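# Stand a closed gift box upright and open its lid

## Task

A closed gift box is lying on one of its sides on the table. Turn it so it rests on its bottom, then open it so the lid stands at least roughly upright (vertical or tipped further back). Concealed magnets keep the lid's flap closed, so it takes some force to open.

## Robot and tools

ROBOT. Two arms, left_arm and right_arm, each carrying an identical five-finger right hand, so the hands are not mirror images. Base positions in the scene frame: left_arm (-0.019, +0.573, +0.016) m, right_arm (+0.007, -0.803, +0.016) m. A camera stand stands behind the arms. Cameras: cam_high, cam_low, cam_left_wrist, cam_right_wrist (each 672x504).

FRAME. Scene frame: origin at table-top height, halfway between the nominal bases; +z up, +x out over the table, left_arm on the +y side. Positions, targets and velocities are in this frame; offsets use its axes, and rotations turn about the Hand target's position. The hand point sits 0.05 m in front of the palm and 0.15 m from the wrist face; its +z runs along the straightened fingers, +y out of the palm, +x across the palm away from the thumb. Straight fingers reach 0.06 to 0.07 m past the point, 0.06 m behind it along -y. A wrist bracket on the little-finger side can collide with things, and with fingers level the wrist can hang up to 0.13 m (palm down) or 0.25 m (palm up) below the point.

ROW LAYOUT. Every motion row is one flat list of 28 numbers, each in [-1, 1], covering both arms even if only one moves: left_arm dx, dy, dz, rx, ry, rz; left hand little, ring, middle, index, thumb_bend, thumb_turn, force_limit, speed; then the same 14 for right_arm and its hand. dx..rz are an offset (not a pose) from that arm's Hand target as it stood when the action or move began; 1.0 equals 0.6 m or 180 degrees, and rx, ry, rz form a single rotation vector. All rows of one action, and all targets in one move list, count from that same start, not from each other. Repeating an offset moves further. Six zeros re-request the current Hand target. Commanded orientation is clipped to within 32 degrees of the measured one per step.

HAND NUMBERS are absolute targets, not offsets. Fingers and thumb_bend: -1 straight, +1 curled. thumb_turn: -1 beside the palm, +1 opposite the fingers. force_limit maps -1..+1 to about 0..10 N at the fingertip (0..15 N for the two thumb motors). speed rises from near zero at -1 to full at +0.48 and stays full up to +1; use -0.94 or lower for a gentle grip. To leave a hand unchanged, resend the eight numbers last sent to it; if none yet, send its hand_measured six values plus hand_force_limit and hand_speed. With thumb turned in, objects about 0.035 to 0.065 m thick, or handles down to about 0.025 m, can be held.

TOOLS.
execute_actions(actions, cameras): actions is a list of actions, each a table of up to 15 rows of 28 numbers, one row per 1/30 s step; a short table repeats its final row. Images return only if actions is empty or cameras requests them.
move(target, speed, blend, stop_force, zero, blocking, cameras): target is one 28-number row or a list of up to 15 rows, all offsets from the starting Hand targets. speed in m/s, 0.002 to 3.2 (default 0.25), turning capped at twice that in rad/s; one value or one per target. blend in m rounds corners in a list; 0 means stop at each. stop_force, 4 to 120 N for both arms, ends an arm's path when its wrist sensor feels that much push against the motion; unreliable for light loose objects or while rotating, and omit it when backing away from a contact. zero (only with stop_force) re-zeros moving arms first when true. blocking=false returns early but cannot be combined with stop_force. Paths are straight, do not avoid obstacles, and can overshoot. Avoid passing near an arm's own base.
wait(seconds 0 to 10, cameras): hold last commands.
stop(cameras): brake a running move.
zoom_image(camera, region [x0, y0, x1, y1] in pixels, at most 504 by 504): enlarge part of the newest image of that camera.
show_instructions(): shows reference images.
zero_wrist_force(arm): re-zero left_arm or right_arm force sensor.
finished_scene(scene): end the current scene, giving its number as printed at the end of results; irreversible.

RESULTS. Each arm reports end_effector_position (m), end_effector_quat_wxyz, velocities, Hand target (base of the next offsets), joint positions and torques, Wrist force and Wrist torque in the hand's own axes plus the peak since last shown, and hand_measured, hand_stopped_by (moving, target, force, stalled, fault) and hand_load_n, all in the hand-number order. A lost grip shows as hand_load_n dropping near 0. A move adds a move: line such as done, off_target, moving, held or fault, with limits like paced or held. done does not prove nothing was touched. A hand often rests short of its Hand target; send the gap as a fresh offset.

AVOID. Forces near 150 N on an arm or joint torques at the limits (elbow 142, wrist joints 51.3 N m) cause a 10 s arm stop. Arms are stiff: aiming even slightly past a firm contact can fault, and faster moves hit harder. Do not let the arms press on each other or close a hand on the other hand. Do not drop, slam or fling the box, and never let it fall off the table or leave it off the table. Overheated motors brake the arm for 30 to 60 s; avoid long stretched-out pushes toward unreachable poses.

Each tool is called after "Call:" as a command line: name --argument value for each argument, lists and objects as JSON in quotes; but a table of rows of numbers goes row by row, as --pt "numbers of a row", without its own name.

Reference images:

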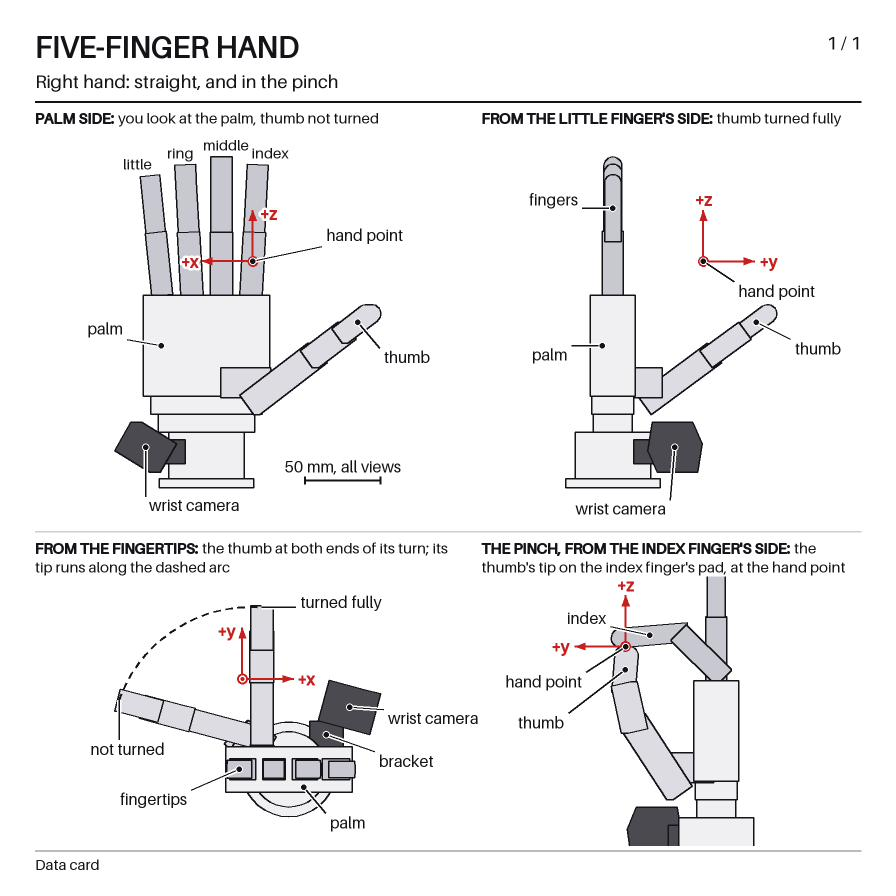

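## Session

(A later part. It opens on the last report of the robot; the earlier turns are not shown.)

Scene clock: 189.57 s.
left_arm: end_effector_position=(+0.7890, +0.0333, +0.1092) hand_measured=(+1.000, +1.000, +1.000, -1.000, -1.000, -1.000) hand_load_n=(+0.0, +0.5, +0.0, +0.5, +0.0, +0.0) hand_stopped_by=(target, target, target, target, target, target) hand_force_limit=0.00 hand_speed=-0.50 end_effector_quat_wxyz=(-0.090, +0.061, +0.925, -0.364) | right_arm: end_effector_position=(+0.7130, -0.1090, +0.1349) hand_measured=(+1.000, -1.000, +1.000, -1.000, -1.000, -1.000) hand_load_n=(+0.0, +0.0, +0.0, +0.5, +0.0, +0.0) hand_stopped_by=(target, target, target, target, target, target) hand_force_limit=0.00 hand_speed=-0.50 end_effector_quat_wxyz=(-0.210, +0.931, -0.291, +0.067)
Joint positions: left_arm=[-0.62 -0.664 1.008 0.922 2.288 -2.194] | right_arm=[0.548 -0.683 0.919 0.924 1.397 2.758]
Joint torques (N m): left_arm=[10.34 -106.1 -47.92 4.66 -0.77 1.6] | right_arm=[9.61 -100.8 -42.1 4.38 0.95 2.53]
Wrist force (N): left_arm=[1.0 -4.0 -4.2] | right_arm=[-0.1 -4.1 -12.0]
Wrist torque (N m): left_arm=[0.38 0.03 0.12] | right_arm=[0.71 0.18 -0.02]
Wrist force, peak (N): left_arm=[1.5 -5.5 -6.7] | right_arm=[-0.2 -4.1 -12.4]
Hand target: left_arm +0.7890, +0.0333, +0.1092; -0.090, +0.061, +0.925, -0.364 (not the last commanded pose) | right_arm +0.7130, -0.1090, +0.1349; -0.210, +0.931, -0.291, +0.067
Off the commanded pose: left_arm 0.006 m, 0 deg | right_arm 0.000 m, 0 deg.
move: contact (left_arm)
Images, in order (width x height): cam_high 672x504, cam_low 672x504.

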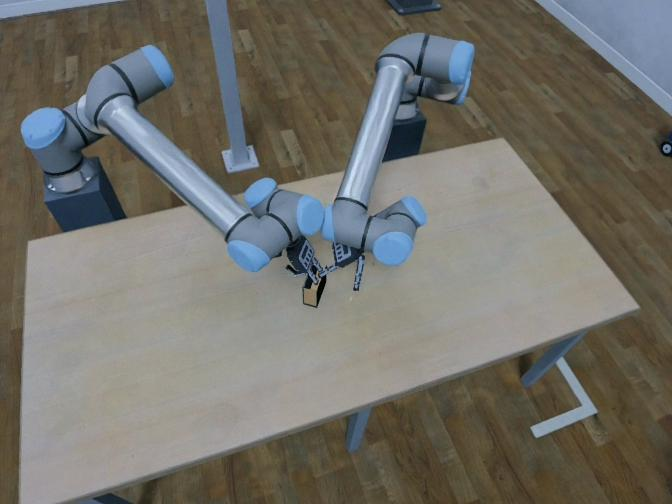

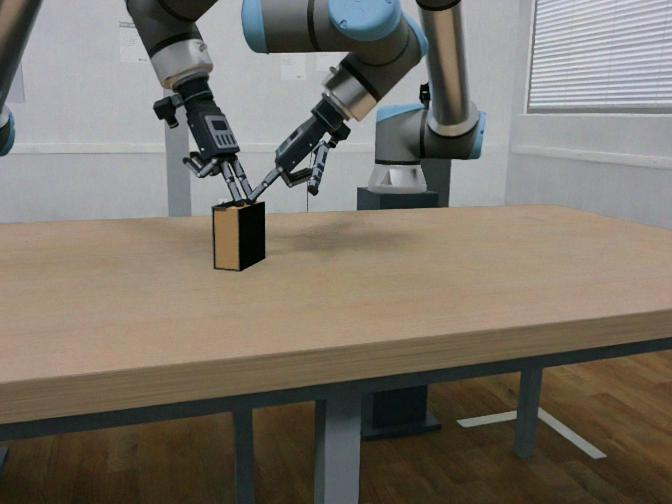

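Call:
move --target '[-0.0152,-0.0477,0.002,0,0,0,1,1,1,-1,-1,-1,0,-0.5,0,0,0,0,0,0,1,-1,1,-1,-1,-1,0,-0.5]' --speed 0.02 --stop_force 13 --cameras '["all"]'

Call:
zoom_image --camera "cam_high" --region '[285, 240, 355, 310]'

Call:
zoom_image --camera "cam_low" --region '[180, 150, 280, 280]'

Scene clock: 198.57 s.
left_arm: end_effector_position=(+0.7839, +0.0175, +0.1099) hand_measured=(+1.000, +1.000, +1.000, -1.000, -1.000, -1.000) hand_load_n=(+0.0, +0.0, +0.0, +0.0, +0.0, +0.0) hand_stopped_by=(target, target, target, target, target, target) hand_force_limit=0.00 hand_speed=-0.50 end_effector_quat_wxyz=(-0.090, +0.061, +0.925, -0.364) | right_arm: end_effector_position=(+0.7130, -0.1090, +0.1349) hand_measured=(+1.000, -1.000, +1.000, -1.000, -1.000, -1.000) hand_load_n=(+0.0, +0.5, +0.5, +0.5, +0.0, +0.0) hand_stopped_by=(target, target, target, target, target, target) hand_force_limit=0.00 hand_speed=-0.50 end_effector_quat_wxyz=(-0.210, +0.931, -0.291, +0.067)
Joint positions: left_arm=[-0.638 -0.662 0.999 0.914 2.283 -2.216] | right_arm=[0.548 -0.683 0.919 0.924 1.397 2.758]
Joint torques (N m): left_arm=[4.15 -89.17 -46.14 1.88 -0.07 0.2] | right_arm=[10.26 -100.9 -40.53 2.41 1.28 2.63]
Wrist force (N): left_arm=[0.5 -1.6 -0.8] | right_arm=[-0.1 -6.8 -10.5]
Wrist torque (N m): left_arm=[-0.01 -0.01 0.11] | right_arm=[0.73 0.15 -0.06]
Wrist force, peak (N): left_arm=[1.1 -4.1 -4.6] | right_arm=[-0.1 -2.1 -13.3]
Hand target: left_arm +0.7839, +0.0175, +0.1099; -0.090, +0.061, +0.925, -0.364 (not the last commanded pose) | right_arm +0.7130, -0.1090, +0.1349; -0.210, +0.931, -0.291, +0.067
Off the commanded pose: left_arm 0.013 m, 0 deg | right_arm 0.000 m, 0 deg.
move: held (left_arm; a check stopped the path); limits=held
pose unreachable (left arm): on one or more control steps of this call, first in action 0 (counted from 0), this arm could not follow its commanded pose, so it was not sent that pose on those steps. It may still have moved: this result reports where it is.
cause: moving toward the commanded pose would bring a part of the arm too close to another arm (a part of this arm just beyond joint 3 (elbow) and a part of the right arm just beyond its joint 4 (wrist 1), along the way the arms are being sent, or toward where that arm still pushes).
camera_calibration:
cam_left_wrist: T_world_to_cam=[[-0.206196, 0.761123, -0.61496, 0.214342], [0.922895, 0.360129, 0.136278, -0.73945], [0.325189, -0.539443, -0.776694, -0.0417152], [0, 0, 0, 1]] pos_world=[0.740196, 0.0806539, 0.200182]
cam_right_wrist: T_world_to_cam=[[-0.29969, -0.876707, -0.376258, 0.162278], [-0.913288, 0.149606, 0.378844, 0.62261], [-0.275845, 0.457168, -0.845522, 0.479763], [0, 0, 0, 1]] pos_world=[0.749596, -0.170208, 0.230836]

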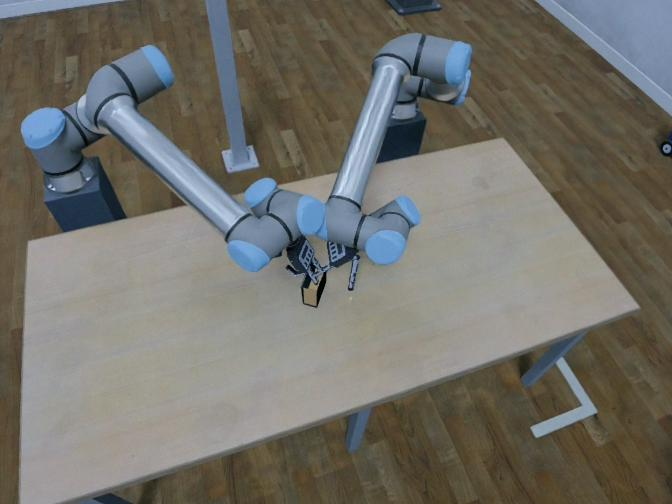

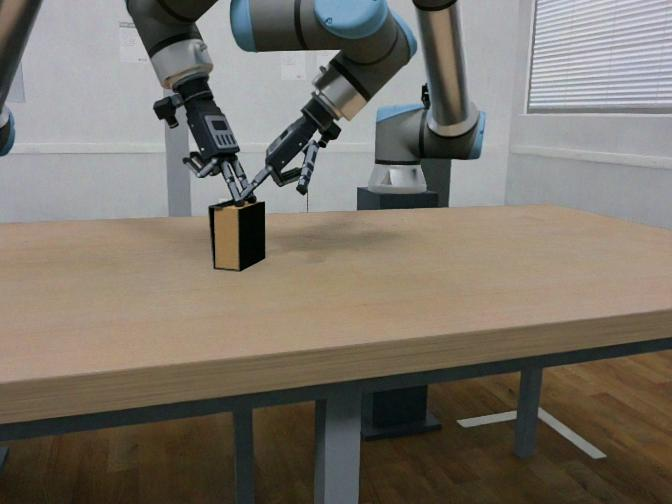

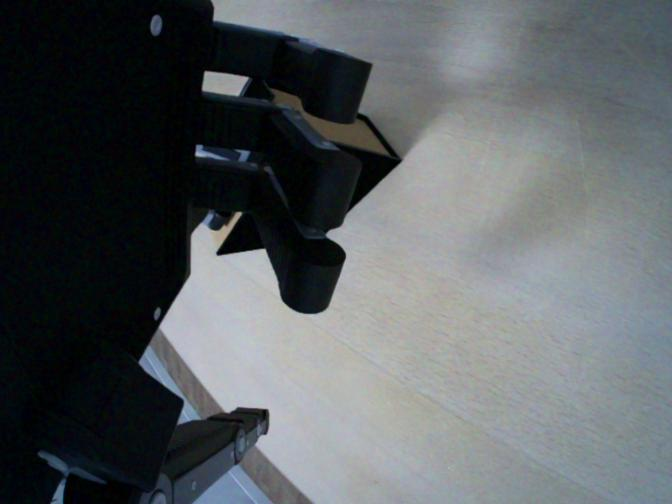

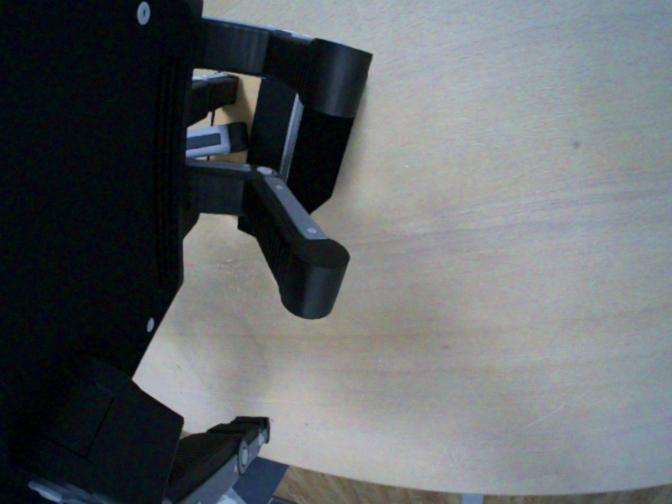

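Scaled by 7.200.

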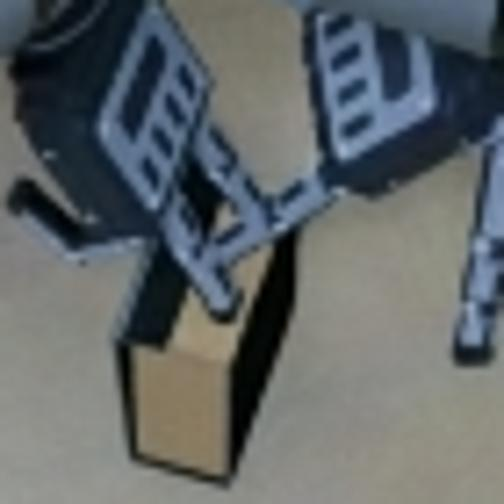

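Scaled by 3.877.

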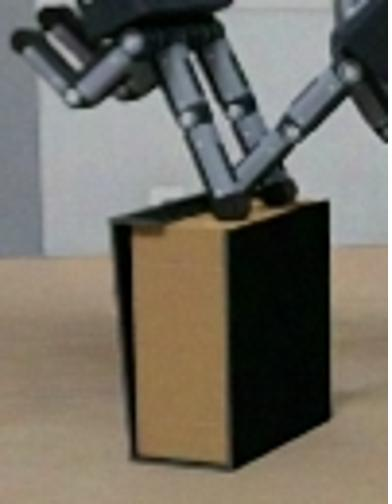

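Call:
move --pt "0 0 0 0 0 0 1 1 1 -1 -1 -1 0 -0.5 0 0 0.06 0 0 0 1 -1 1 -1 -1 -1 0 -0.5" --pt "0 0 0 0 0 0 1 1 1 -1 -1 -1 0 -0.5 -0.09 -0.14 0.2 0 0 0 1 -1 1 -1 -1 -1 0 -0.5" --speed 0.15 --blend 0.01

Call:
move --target '[-0.02,-0.06,0.004,0,0,0,1,1,1,-1,-1,-1,0,-0.5,0,0,0,0,0,0,1,-1,1,-1,-1,-1,0,-0.5]' --speed 0.04 --cameras '["all"]'

Call:
zoom_image --camera "cam_high" --region '[275, 240, 355, 320]'

Call:
zoom_image --camera "cam_low" --region '[160, 150, 280, 280]'

Scene clock: 205.40 s.
left_arm: end_effector_position=(+0.7840, +0.0175, +0.1099) hand_measured=(+1.000, +1.000, +1.000, -1.000, -1.000, -1.000) hand_load_n=(+0.0, +0.0, +0.0, +0.0, +0.0, +0.0) hand_stopped_by=(target, target, target, target, target, target) hand_force_limit=0.00 hand_speed=-0.50 end_effector_quat_wxyz=(-0.090, +0.061, +0.925, -0.364) | right_arm: end_effector_position=(+0.6590, -0.1931, +0.2549) hand_measured=(+1.000, -1.000, +1.000, -1.000, -1.000, -1.000) hand_load_n=(+0.0, +0.0, +0.0, +0.0, +0.0, +0.0) hand_stopped_by=(target, target, target, target, target, target) hand_force_limit=0.00 hand_speed=-0.50 end_effector_quat_wxyz=(-0.210, +0.931, -0.291, +0.067)
Joint positions: left_arm=[-0.637 -0.662 0.999 0.914 2.283 -2.215] | right_arm=[0.495 -0.915 1.116 0.969 1.377 2.708]
Joint torques (N m): left_arm=[13.85 -105.88 -27.57 3.93 1.99 1.74] | right_arm=[8.2 -85.18 -43.49 0.55 1.73 3.57]
Wrist force (N): left_arm=[0.6 -1.3 -1.1] | right_arm=[0.3 -0.8 -0.3]
Wrist torque (N m): left_arm=[0.05 -0.02 0.13] | right_arm=[-0.19 -0.04 -0.04]
Wrist force, peak (N): left_arm=[0.6 -1.6 -1.2] | right_arm=[0.0 -6.6 -11.1]
Hand target: left_arm +0.7839, +0.0175, +0.1099; -0.090, +0.061, +0.925, -0.364 | right_arm +0.6590, -0.1930, +0.2549; -0.210, +0.931, -0.291, +0.067
Off the commanded pose: left_arm 0.000 m, 0 deg | right_arm 0.000 m, 0 deg.
move: done

Scene clock: 206.60 s.
left_arm: end_effector_position=(+0.7719, -0.0187, +0.1123) hand_measured=(+1.000, +1.000, +1.000, -1.000, -1.000, -1.000) hand_load_n=(+0.0, +0.0, +0.0, +0.5, +0.0, +0.0) hand_stopped_by=(target, target, target, target, target, target) hand_force_limit=0.00 hand_speed=-0.50 end_effector_quat_wxyz=(-0.090, +0.061, +0.925, -0.364) | right_arm: end_effector_position=(+0.6590, -0.1930, +0.2548) hand_measured=(+1.000, -1.000, +1.000, -1.000, -1.000, -1.000) hand_load_n=(+0.0, +0.0, +0.0, +0.0, +0.0, +0.0) hand_stopped_by=(target, target, target, target, target, target) hand_force_limit=0.00 hand_speed=-0.50 end_effector_quat_wxyz=(-0.210, +0.931, -0.291, +0.067)
Joint positions: left_arm=[-0.677 -0.656 0.977 0.898 2.27 -2.264] | right_arm=[0.495 -0.915 1.116 0.969 1.377 2.709]
Joint torques (N m): left_arm=[15.33 -95.59 -32.23 3.47 0.76 2.36] | right_arm=[11.38 -87.25 -37.33 0.72 1.99 3.39]
Wrist force (N): left_arm=[3.1 -4.7 -5.0] | right_arm=[0.3 -0.8 -0.3]
Wrist torque (N m): left_arm=[0.47 0.09 0.29] | right_arm=[-0.19 -0.03 -0.05]
Wrist force, peak (N): left_arm=[6.0 -8.1 -12.7] | right_arm=[0.0 -1.2 -0.4]
Hand target: left_arm +0.7719, -0.0185, +0.1123; -0.090, +0.061, +0.925, -0.364 | right_arm +0.6590, -0.1930, +0.2549; -0.210, +0.931, -0.291, +0.067
Off the commanded pose: left_arm 0.000 m, 0 deg | right_arm 0.000 m, 0 deg.
move: done
camera_calibration:
cam_left_wrist: T_world_to_cam=[[-0.206196, 0.761054, -0.615045, 0.240916], [0.922823, 0.360264, 0.136409, -0.715646], [0.325393, -0.53945, -0.776603, -0.0556441], [0, 0, 0, 1]] pos_world=[0.728197, 0.0444533, 0.202582]
cam_right_wrist: T_world_to_cam=[[-0.29969, -0.876707, -0.376258, 0.117602], [-0.913288, 0.149606, 0.378844, 0.540398], [-0.275845, 0.457168, -0.845522, 0.604732], [0, 0, 0, 1]] pos_world=[0.695596, -0.254208, 0.350836]

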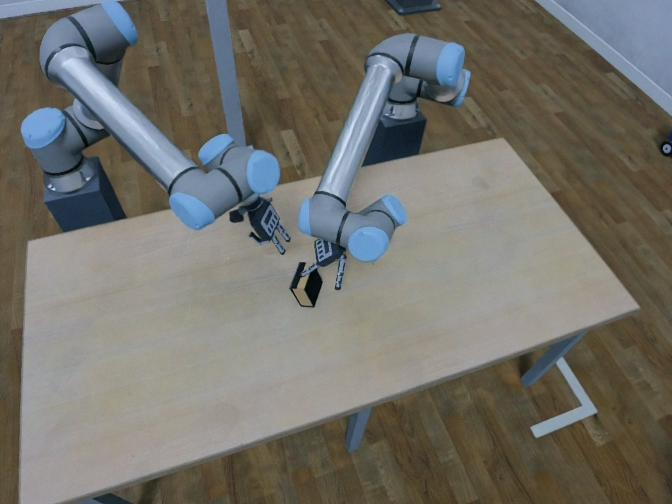

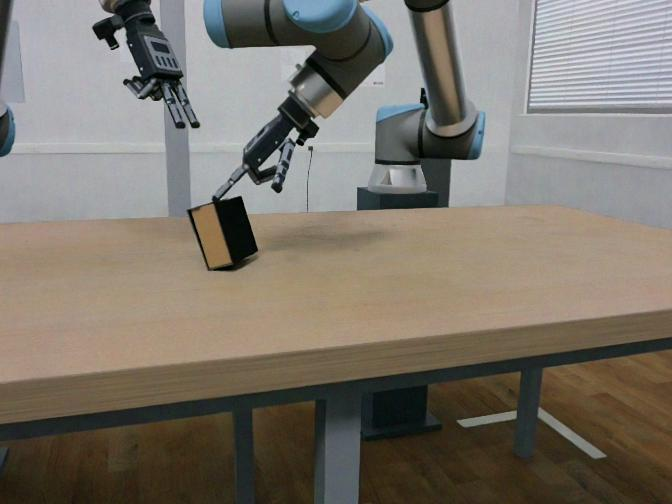

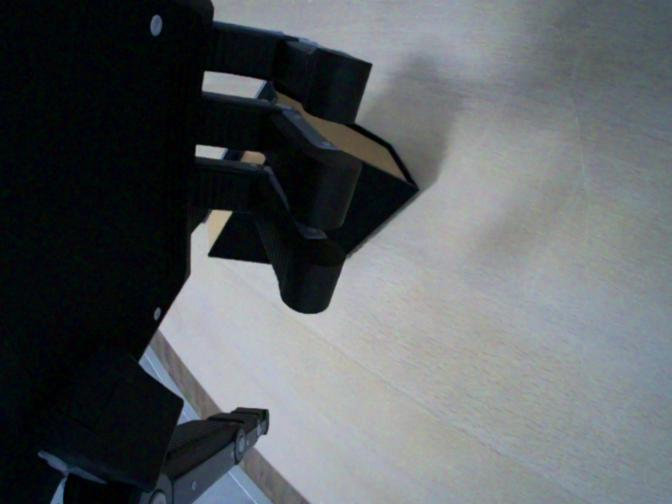

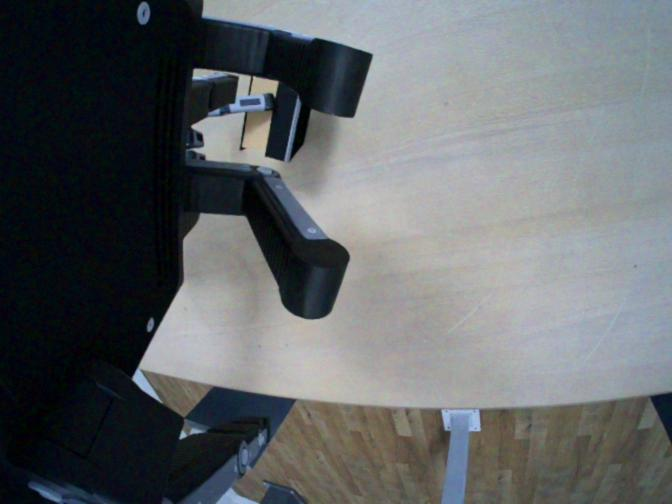

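Scaled by 6.300.

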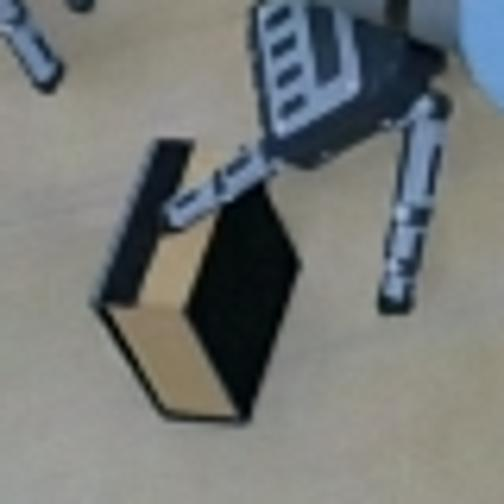

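Scaled by 3.877.

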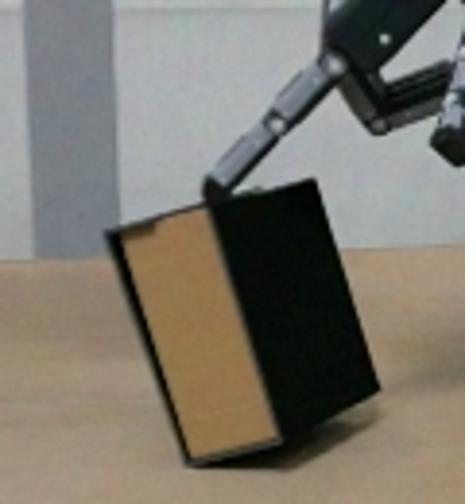

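Call:
move --target '[0.025,0.07,-0.003,0,0,0,1,1,1,-1,-1,-1,0,-0.5,0,0,0,0,0,0,1,-1,1,-1,-1,-1,0,-0.5]' --speed 0.03 --cameras '["all"]'

Call:
zoom_image --camera "cam_high" --region '[275, 240, 355, 320]'

Call:
zoom_image --camera "cam_low" --region '[170, 160, 290, 280]'

Scene clock: 212.37 s.
left_arm: end_effector_position=(+0.7870, +0.0237, +0.1105) hand_measured=(+1.000, +1.000, +1.000, -1.000, -1.000, -1.000) hand_load_n=(+0.0, +0.0, +0.0, +0.0, +0.0, +0.0) hand_stopped_by=(target, target, target, target, target, target) hand_force_limit=0.00 hand_speed=-0.50 end_effector_quat_wxyz=(-0.090, +0.061, +0.925, -0.364) | right_arm: end_effector_position=(+0.6590, -0.1930, +0.2549) hand_measured=(+1.000, -1.000, +1.000, -1.000, -1.000, -1.000) hand_load_n=(+0.0, +0.0, +0.0, +0.0, +0.0, +0.0) hand_stopped_by=(target, target, target, target, target, target) hand_force_limit=0.00 hand_speed=-0.50 end_effector_quat_wxyz=(-0.210, +0.931, -0.291, +0.067)
Joint positions: left_arm=[-0.63 -0.661 0.999 0.92 2.286 -2.206] | right_arm=[0.495 -0.915 1.116 0.969 1.377 2.709]
Joint torques (N m): left_arm=[-13.72 -107.51 -36.21 2.27 1.99 -1.52] | right_arm=[10.98 -94.42 -36.67 0.53 1.73 3.38]
Wrist force (N): left_arm=[0.5 -1.1 -0.4] | right_arm=[0.1 -1.0 -0.1]
Wrist torque (N m): left_arm=[-0.02 -0.04 -0.08] | right_arm=[-0.24 -0.01 -0.07]
Wrist force, peak (N): left_arm=[-2.5 -10.8 -8.7] | right_arm=[0.4 -1.2 -0.6]
Hand target: left_arm +0.7869, +0.0235, +0.1105; -0.090, +0.061, +0.925, -0.364 | right_arm +0.6590, -0.1930, +0.2549; -0.210, +0.931, -0.291, +0.067
Off the commanded pose: left_arm 0.000 m, 0 deg | right_arm 0.000 m, 0 deg.
move: done
camera_calibration:
cam_left_wrist: T_world_to_cam=[[-0.20629, 0.761136, -0.614911, 0.210691], [0.922868, 0.360206, 0.136259, -0.744608], [0.325206, -0.539373, -0.776735, -0.0389236], [0, 0, 0, 1]] pos_world=[0.743297, 0.0868534, 0.200782]
cam_right_wrist: T_world_to_cam=[[-0.29969, -0.876707, -0.376258, 0.117602], [-0.913288, 0.149606, 0.378844, 0.540398], [-0.275845, 0.457168, -0.845522, 0.604732], [0, 0, 0, 1]] pos_world=[0.695596, -0.254208, 0.350836]

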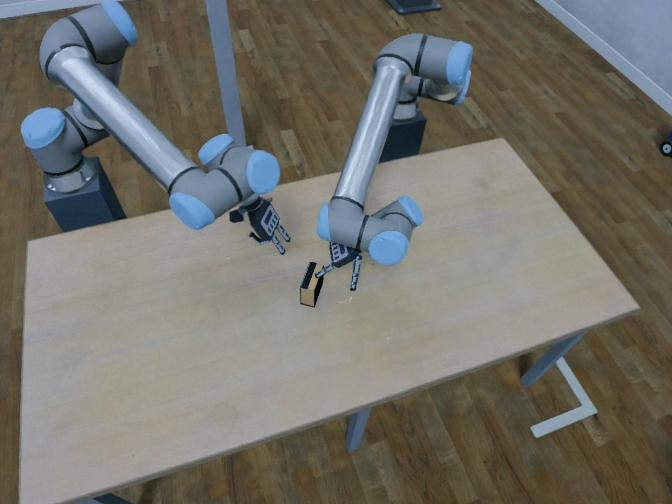

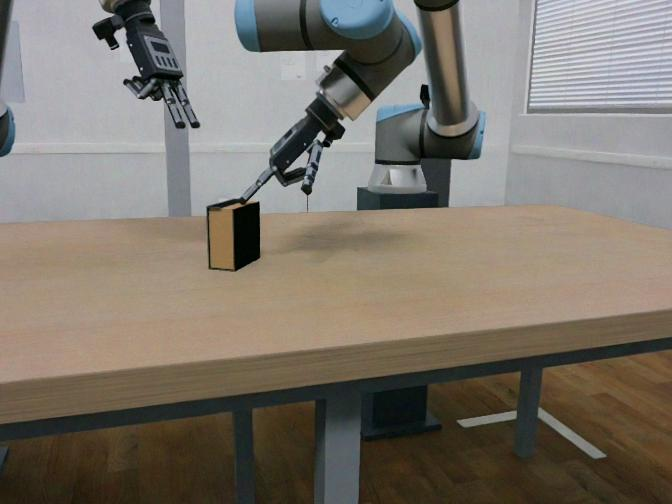

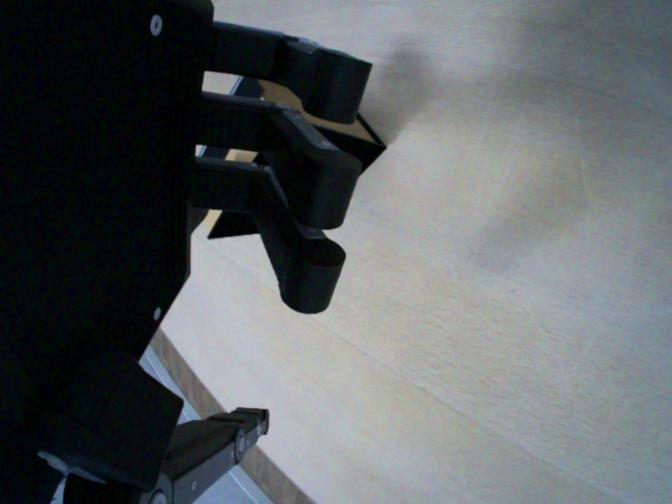

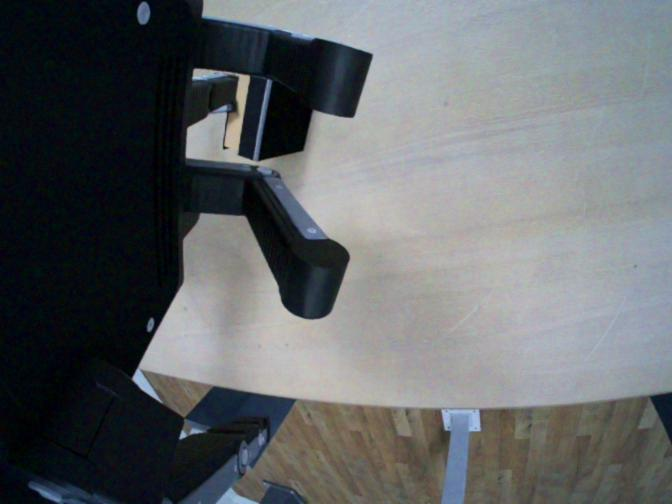

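Scaled by 6.300.

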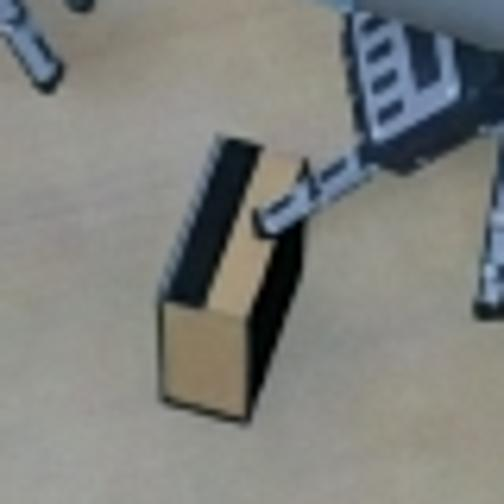

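Scaled by 4.200.

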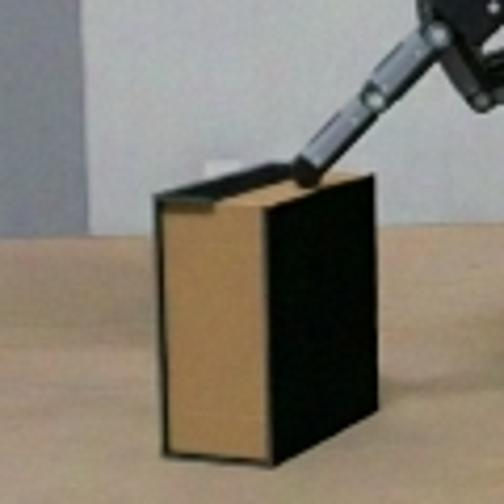

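Call:
move --target '[0.0115,0.0455,-0.0175,-0.1059,0.0338,0,1,1,1,-1,-1,-1,0,-0.5,0.0817,0.123,-0.19,0.0466,-0.0303,0,1,-1,1,-1,-1,-1,0,-0.5]' --speed 0.12 --cameras '["all"]'

Call:
zoom_image --camera "cam_high" --region '[275, 240, 355, 320]'

Call:
zoom_image --camera "cam_low" --region '[170, 140, 310, 280]'

Scene clock: 244.53 s.
left_arm: end_effector_position=(+0.7938, +0.0510, +0.0998) hand_measured=(+1.000, +1.000, +1.000, -1.000, -1.000, -1.000) hand_load_n=(+0.0, +0.5, +0.0, +0.0, +0.0, -0.5) hand_stopped_by=(target, target, target, target, target, target) hand_force_limit=0.00 hand_speed=-0.50 end_effector_quat_wxyz=(-0.127, +0.055, +0.846, -0.515) | right_arm: end_effector_position=(+0.7079, -0.1192, +0.1407) hand_measured=(+1.000, -1.000, +1.000, -1.000, -1.000, -1.000) hand_load_n=(+0.0, +0.0, +0.0, +0.0, +0.0, +0.0) hand_stopped_by=(target, target, target, target, target, target) hand_force_limit=0.00 hand_speed=-0.50 end_effector_quat_wxyz=(-0.291, +0.909, -0.284, +0.090)
Joint positions: left_arm=[-0.524 -0.651 1.088 0.687 2.636 -2.248] | right_arm=[0.518 -0.805 1.127 0.68 1.315 2.769]
Joint torques (N m): left_arm=[-12.61 -110.29 -48.07 3.99 2.38 2.49] | right_arm=[-7.33 -103.3 -48.33 3.79 1.64 -3.07]
Wrist force (N): left_arm=[0.3 -1.5 -0.2] | right_arm=[0.2 -1.5 -0.4]
Wrist torque (N m): left_arm=[-0.05 0.00 0.05] | right_arm=[-0.32 0.01 -0.19]
Wrist force, peak (N): left_arm=[0.5 -2.8 0.3] | right_arm=[0.2 -0.9 -1.7]
Hand target: left_arm +0.7938, +0.0508, +0.1000; -0.127, +0.056, +0.846, -0.515 | right_arm +0.7080, -0.1192, +0.1409; -0.291, +0.909, -0.284, +0.090
Off the commanded pose: left_arm 0.000 m, 0 deg | right_arm 0.000 m, 0 deg.
move: done
camera_calibration:
cam_left_wrist: T_world_to_cam=[[-0.282638, 0.522723, -0.804286, 0.276424], [0.925511, 0.368956, -0.0854466, -0.739677], [0.252081, -0.768526, -0.588067, 0.0161963], [0, 0, 0, 1]] pos_world=[0.758624, 0.140862, 0.168645]
cam_right_wrist: T_world_to_cam=[[-0.256697, -0.810463, -0.526552, 0.152754], [-0.946023, 0.099167, 0.308555, 0.644285], [-0.197856, 0.577335, -0.792172, 0.439569], [0, 0, 0, 1]] pos_world=[0.735692, -0.193869, 0.22985]

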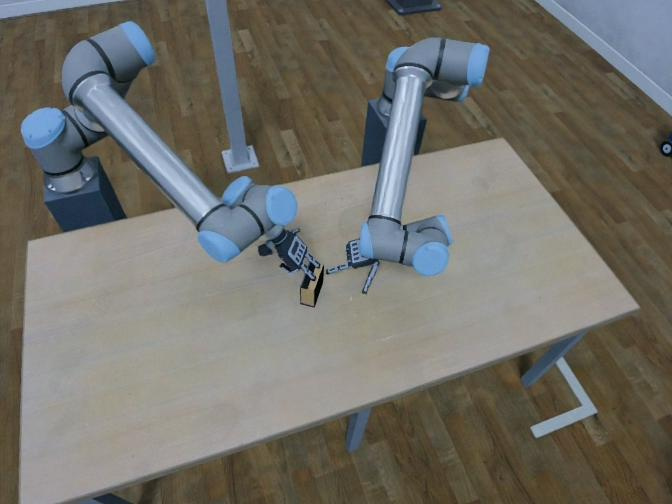

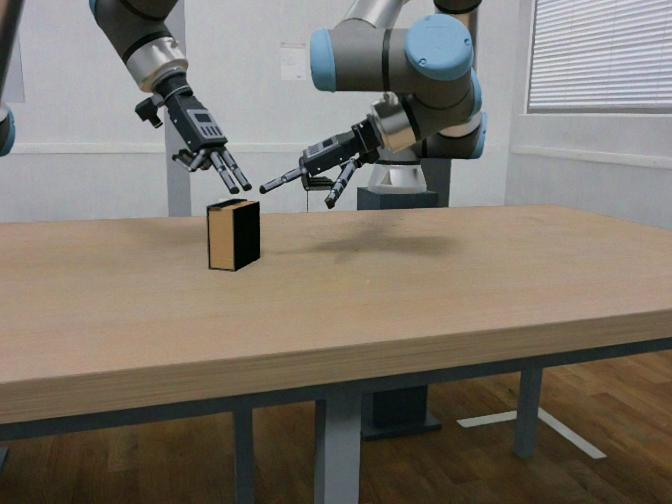

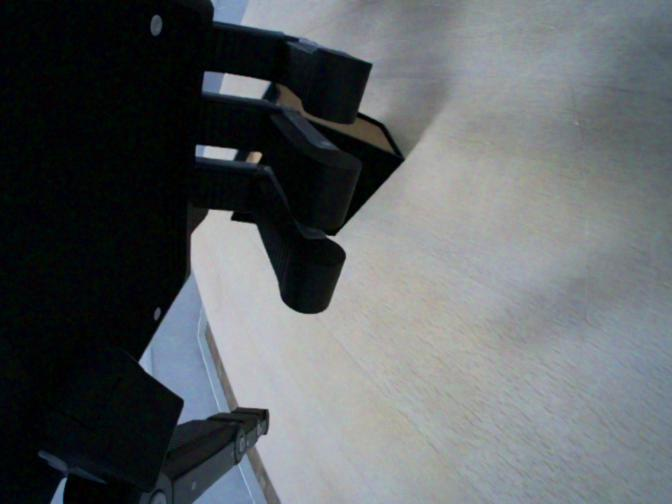

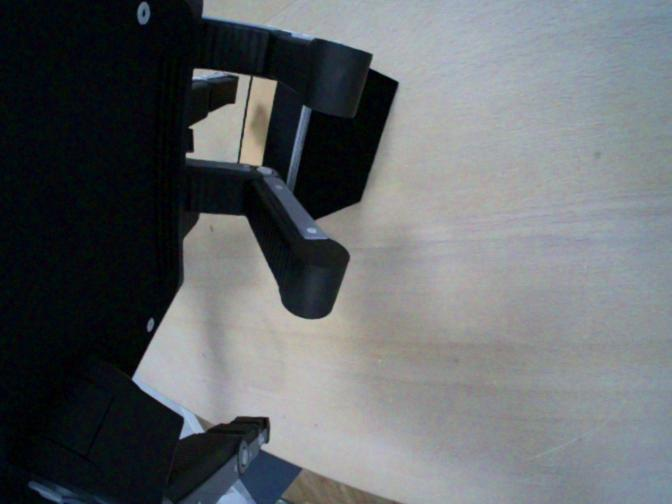

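Scaled by 6.300.

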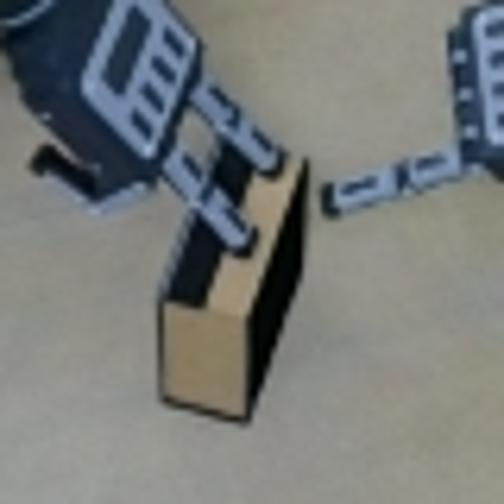

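Scaled by 3.600.

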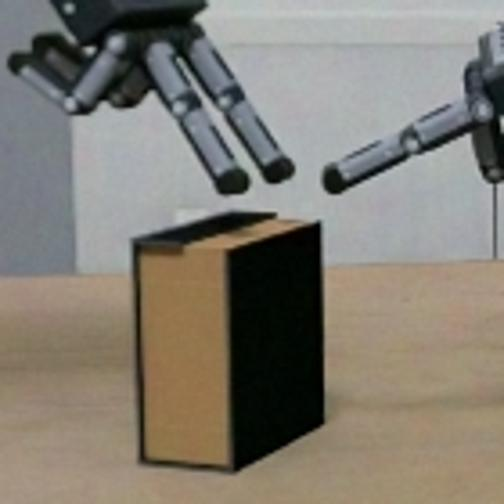

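Call:
move --target '[0,0,0,0,0,0,1,1,1,-1,-1,-1,0,-0.5,0,0,-0.048,0,0,0,1,-1,1,-1,-1,-1,0,-0.5]' --speed 0.01 --stop_force 11

Call:
move --target '[-0.0152,-0.0477,-0.013,0,0,0,1,1,1,-1,-1,-1,0,-0.5,0,0,0,0,0,0,1,-1,1,-1,-1,-1,0,-0.5]' --speed 0.05 --cameras '["cam_high","cam_low"]'

Call:
zoom_image --camera "cam_high" --region '[275, 240, 355, 320]'

Call:
zoom_image --camera "cam_low" --region '[180, 150, 280, 250]'

Scene clock: 255.17 s.
left_arm: end_effector_position=(+0.7939, +0.0508, +0.1000) hand_measured=(+1.000, +1.000, +1.000, -1.000, -1.000, -1.000) hand_load_n=(+0.0, +0.0, +0.0, +0.0, +0.0, +0.0) hand_stopped_by=(target, target, target, target, target, target) hand_force_limit=0.00 hand_speed=-0.50 end_effector_quat_wxyz=(-0.127, +0.056, +0.846, -0.515) | right_arm: end_effector_position=(+0.7080, -0.1192, +0.1205) hand_measured=(+1.000, -1.000, +1.000, -1.000, -1.000, -1.000) hand_load_n=(+0.0, +1.0, +0.0, +0.5, +0.0, +0.0) hand_stopped_by=(target, target, target, target, target, target) hand_force_limit=0.00 hand_speed=-0.50 end_effector_quat_wxyz=(-0.291, +0.909, -0.284, +0.090)
Joint positions: left_arm=[-0.524 -0.651 1.088 0.687 2.636 -2.248] | right_arm=[0.518 -0.793 1.143 0.651 1.315 2.769]
Joint torques (N m): left_arm=[-13.3 -101.46 -48.77 4.7 3.07 2.17] | right_arm=[-5.62 -90.66 -39.71 5.7 1.63 -2.72]
Wrist force (N): left_arm=[0.5 -1.7 -0.4] | right_arm=[-0.9 -8.1 -12.6]
Wrist torque (N m): left_arm=[-0.07 -0.03 0.04] | right_arm=[0.84 0.26 -0.41]
Wrist force, peak (N): left_arm=[0.5 -1.7 -0.4] | right_arm=[-1.7 -11.9 -18.3]
Hand target: left_arm +0.7938, +0.0508, +0.1000; -0.127, +0.056, +0.846, -0.515 | right_arm +0.7080, -0.1192, +0.1205; -0.291, +0.909, -0.284, +0.090 (not the last commanded pose)
Off the commanded pose: left_arm 0.000 m, 0 deg | right_arm 0.008 m, 0 deg.
move: contact (right_arm)

Scene clock: 256.10 s.
left_arm: end_effector_position=(+0.7847, +0.0221, +0.0922) hand_measured=(+1.000, +1.000, +1.000, -1.000, -1.000, -1.000) hand_load_n=(+0.0, +0.0, +0.0, +0.0, +0.0, -0.5) hand_stopped_by=(target, target, target, target, target, target) hand_force_limit=0.00 hand_speed=-0.50 end_effector_quat_wxyz=(-0.127, +0.056, +0.846, -0.515) | right_arm: end_effector_position=(+0.7080, -0.1192, +0.1205) hand_measured=(+1.000, -1.000, +1.000, -1.000, -1.000, -1.000) hand_load_n=(+0.0, +0.5, +0.0, +0.5, +0.0, +0.0) hand_stopped_by=(target, target, target, target, target, target) hand_force_limit=0.00 hand_speed=-0.50 end_effector_quat_wxyz=(-0.291, +0.909, -0.284, +0.090)
Joint positions: left_arm=[-0.556 -0.651 1.092 0.632 2.621 -2.307] | right_arm=[0.518 -0.793 1.143 0.651 1.315 2.769]
Joint torques (N m): left_arm=[15.85 -87.19 -26.3 5.66 3.18 2.5] | right_arm=[-6.04 -91.64 -40.05 5.33 1.58 -3.11]
Wrist force (N): left_arm=[0.5 -1.6 -0.4] | right_arm=[-1.1 -8.2 -12.4]
Wrist torque (N m): left_arm=[-0.06 -0.04 0.03] | right_arm=[0.78 0.28 -0.43]
Wrist force, peak (N): left_arm=[0.3 -1.8 0.4] | right_arm=[-1.1 -8.6 -12.3]
Hand target: left_arm +0.7847, +0.0222, +0.0922; -0.127, +0.056, +0.846, -0.515 | right_arm +0.7080, -0.1192, +0.1205; -0.291, +0.909, -0.284, +0.090
Off the commanded pose: left_arm 0.000 m, 0 deg | right_arm 0.000 m, 0 deg.
move: done
Images, in order (width x height): cam_high 672x504, cam_low 672x504.

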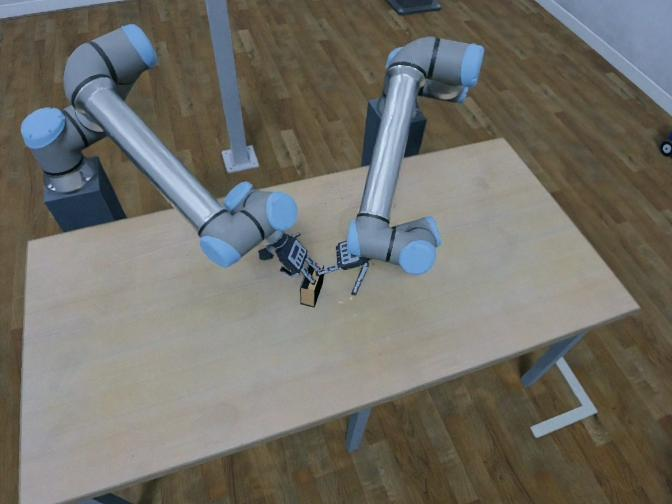

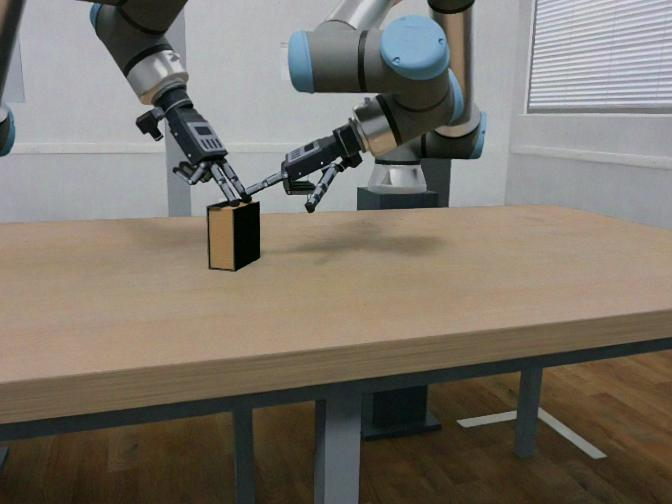

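Scaled by 6.300.

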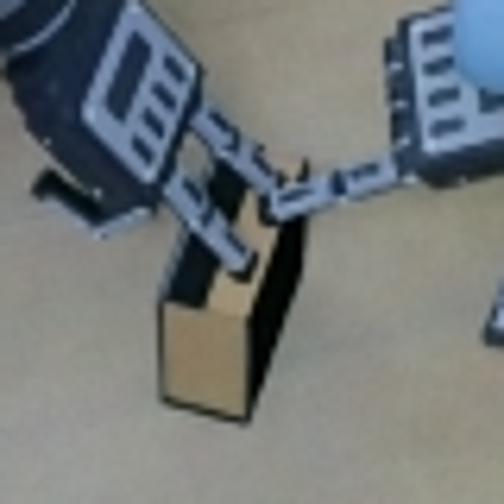

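Scaled by 5.040.

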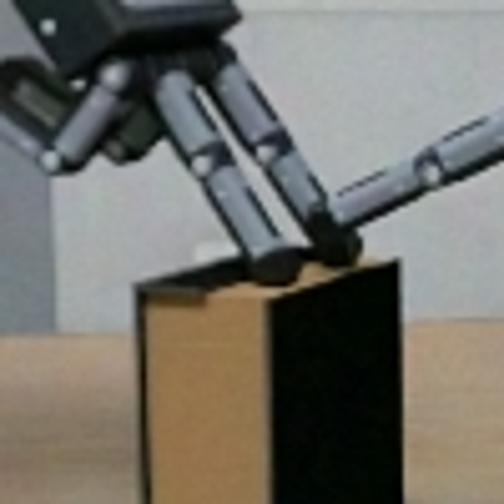

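Call:
move --pt "0.0057 -0.0037 0 0 0 0 1 1 1 -1 -1 -1 0 -0.5 0 0 0 0 0 0 1 -1 1 -1 -1 -1 0 -0.5" --pt "0.0057 -0.0037 -0.03 0 0 0 1 1 1 -1 -1 -1 0 -0.5 0 0 0 0 0 0 1 -1 1 -1 -1 -1 0 -0.5" --speed 0.008 --stop_force 4 --cameras '["cam_high","cam_low"]'

Call:
zoom_image --camera "cam_high" --region '[275, 240, 355, 320]'

Call:
zoom_image --camera "cam_low" --region '[180, 150, 280, 250]'

Scene clock: 277.57 s.
left_arm: end_effector_position=(+0.7882, +0.0200, +0.0810) hand_measured=(+1.000, +1.000, +1.000, -1.000, -1.000, -1.000) hand_load_n=(+0.0, +0.0, +0.0, +0.5, +0.0, -0.5) hand_stopped_by=(target, target, target, target, target, target) hand_force_limit=0.00 hand_speed=-0.50 end_effector_quat_wxyz=(-0.127, +0.056, +0.846, -0.515) | right_arm: end_effector_position=(+0.7080, -0.1192, +0.1205) hand_measured=(+1.000, -1.000, +1.000, -1.000, -1.000, -1.000) hand_load_n=(+0.0, +0.5, +0.0, +0.0, +0.0, +0.0) hand_stopped_by=(target, target, target, target, target, target) hand_force_limit=0.00 hand_speed=-0.50 end_effector_quat_wxyz=(-0.291, +0.909, -0.284, +0.090)
Joint positions: left_arm=[-0.556 -0.635 1.083 0.625 2.621 -2.307] | right_arm=[0.518 -0.793 1.143 0.651 1.315 2.769]
Joint torques (N m): left_arm=[11.6 -105.86 -46.42 4.66 -0.91 1.32] | right_arm=[-6.25 -92.39 -39.12 4.4 1.66 -2.66]
Wrist force (N): left_arm=[1.0 -5.2 -2.6] | right_arm=[-0.7 -7.9 -12.7]
Wrist torque (N m): left_arm=[0.36 0.01 0.08] | right_arm=[0.76 0.23 -0.39]
Wrist force, peak (N): left_arm=[1.8 -7.5 -4.3] | right_arm=[-1.4 -8.6 -12.4]
Hand target: left_arm +0.7882, +0.0200, +0.0811; -0.127, +0.056, +0.846, -0.515 (not the last commanded pose) | right_arm +0.7080, -0.1192, +0.1205; -0.291, +0.909, -0.284, +0.090
Off the commanded pose: left_arm 0.007 m, 0 deg | right_arm 0.000 m, 0 deg.
move: contact (left_arm); path passed 1 of 2 targets
Images, in order (width x height): cam_high 672x504, cam_low 672x504.

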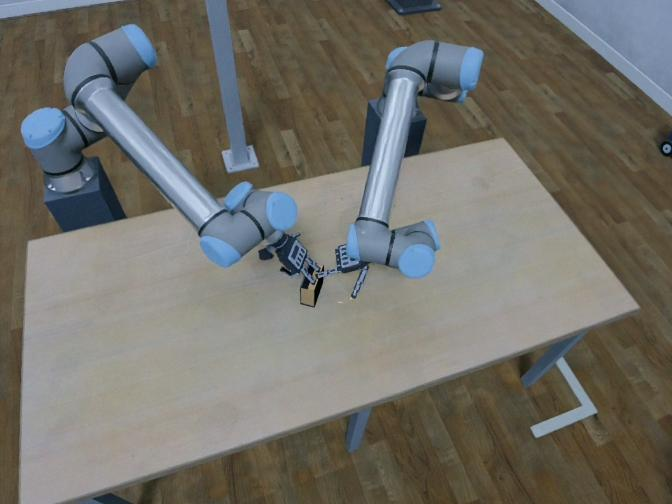

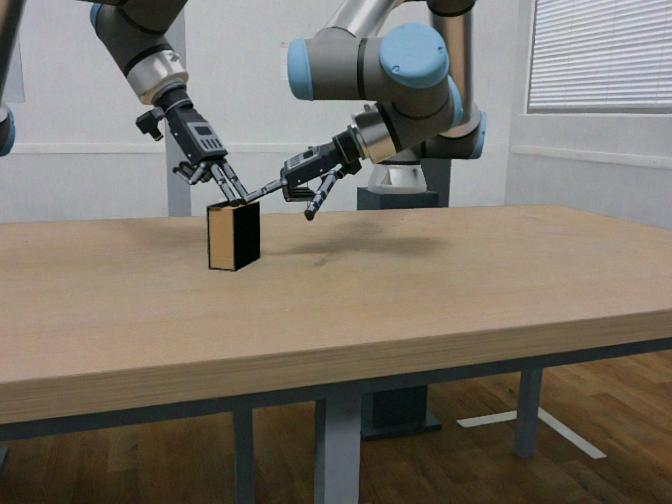

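Scaled by 6.300.

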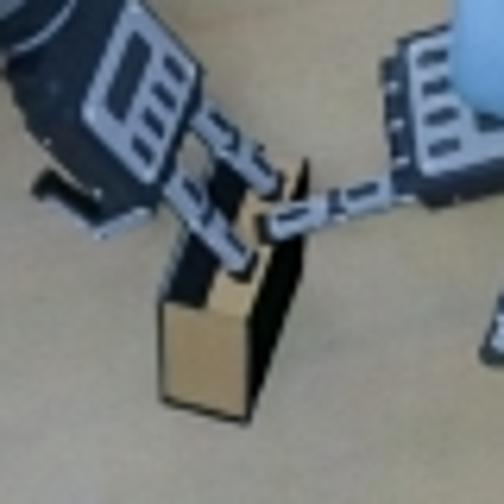

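Scaled by 5.040.

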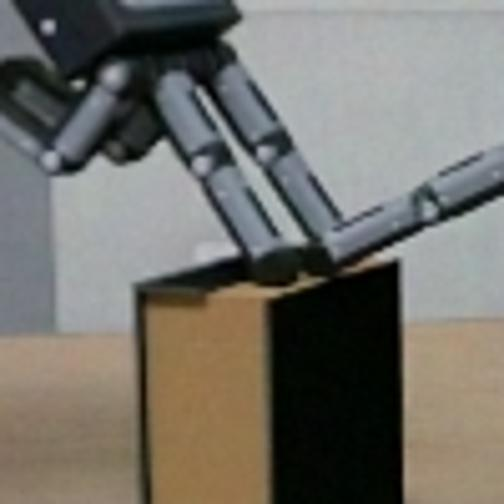

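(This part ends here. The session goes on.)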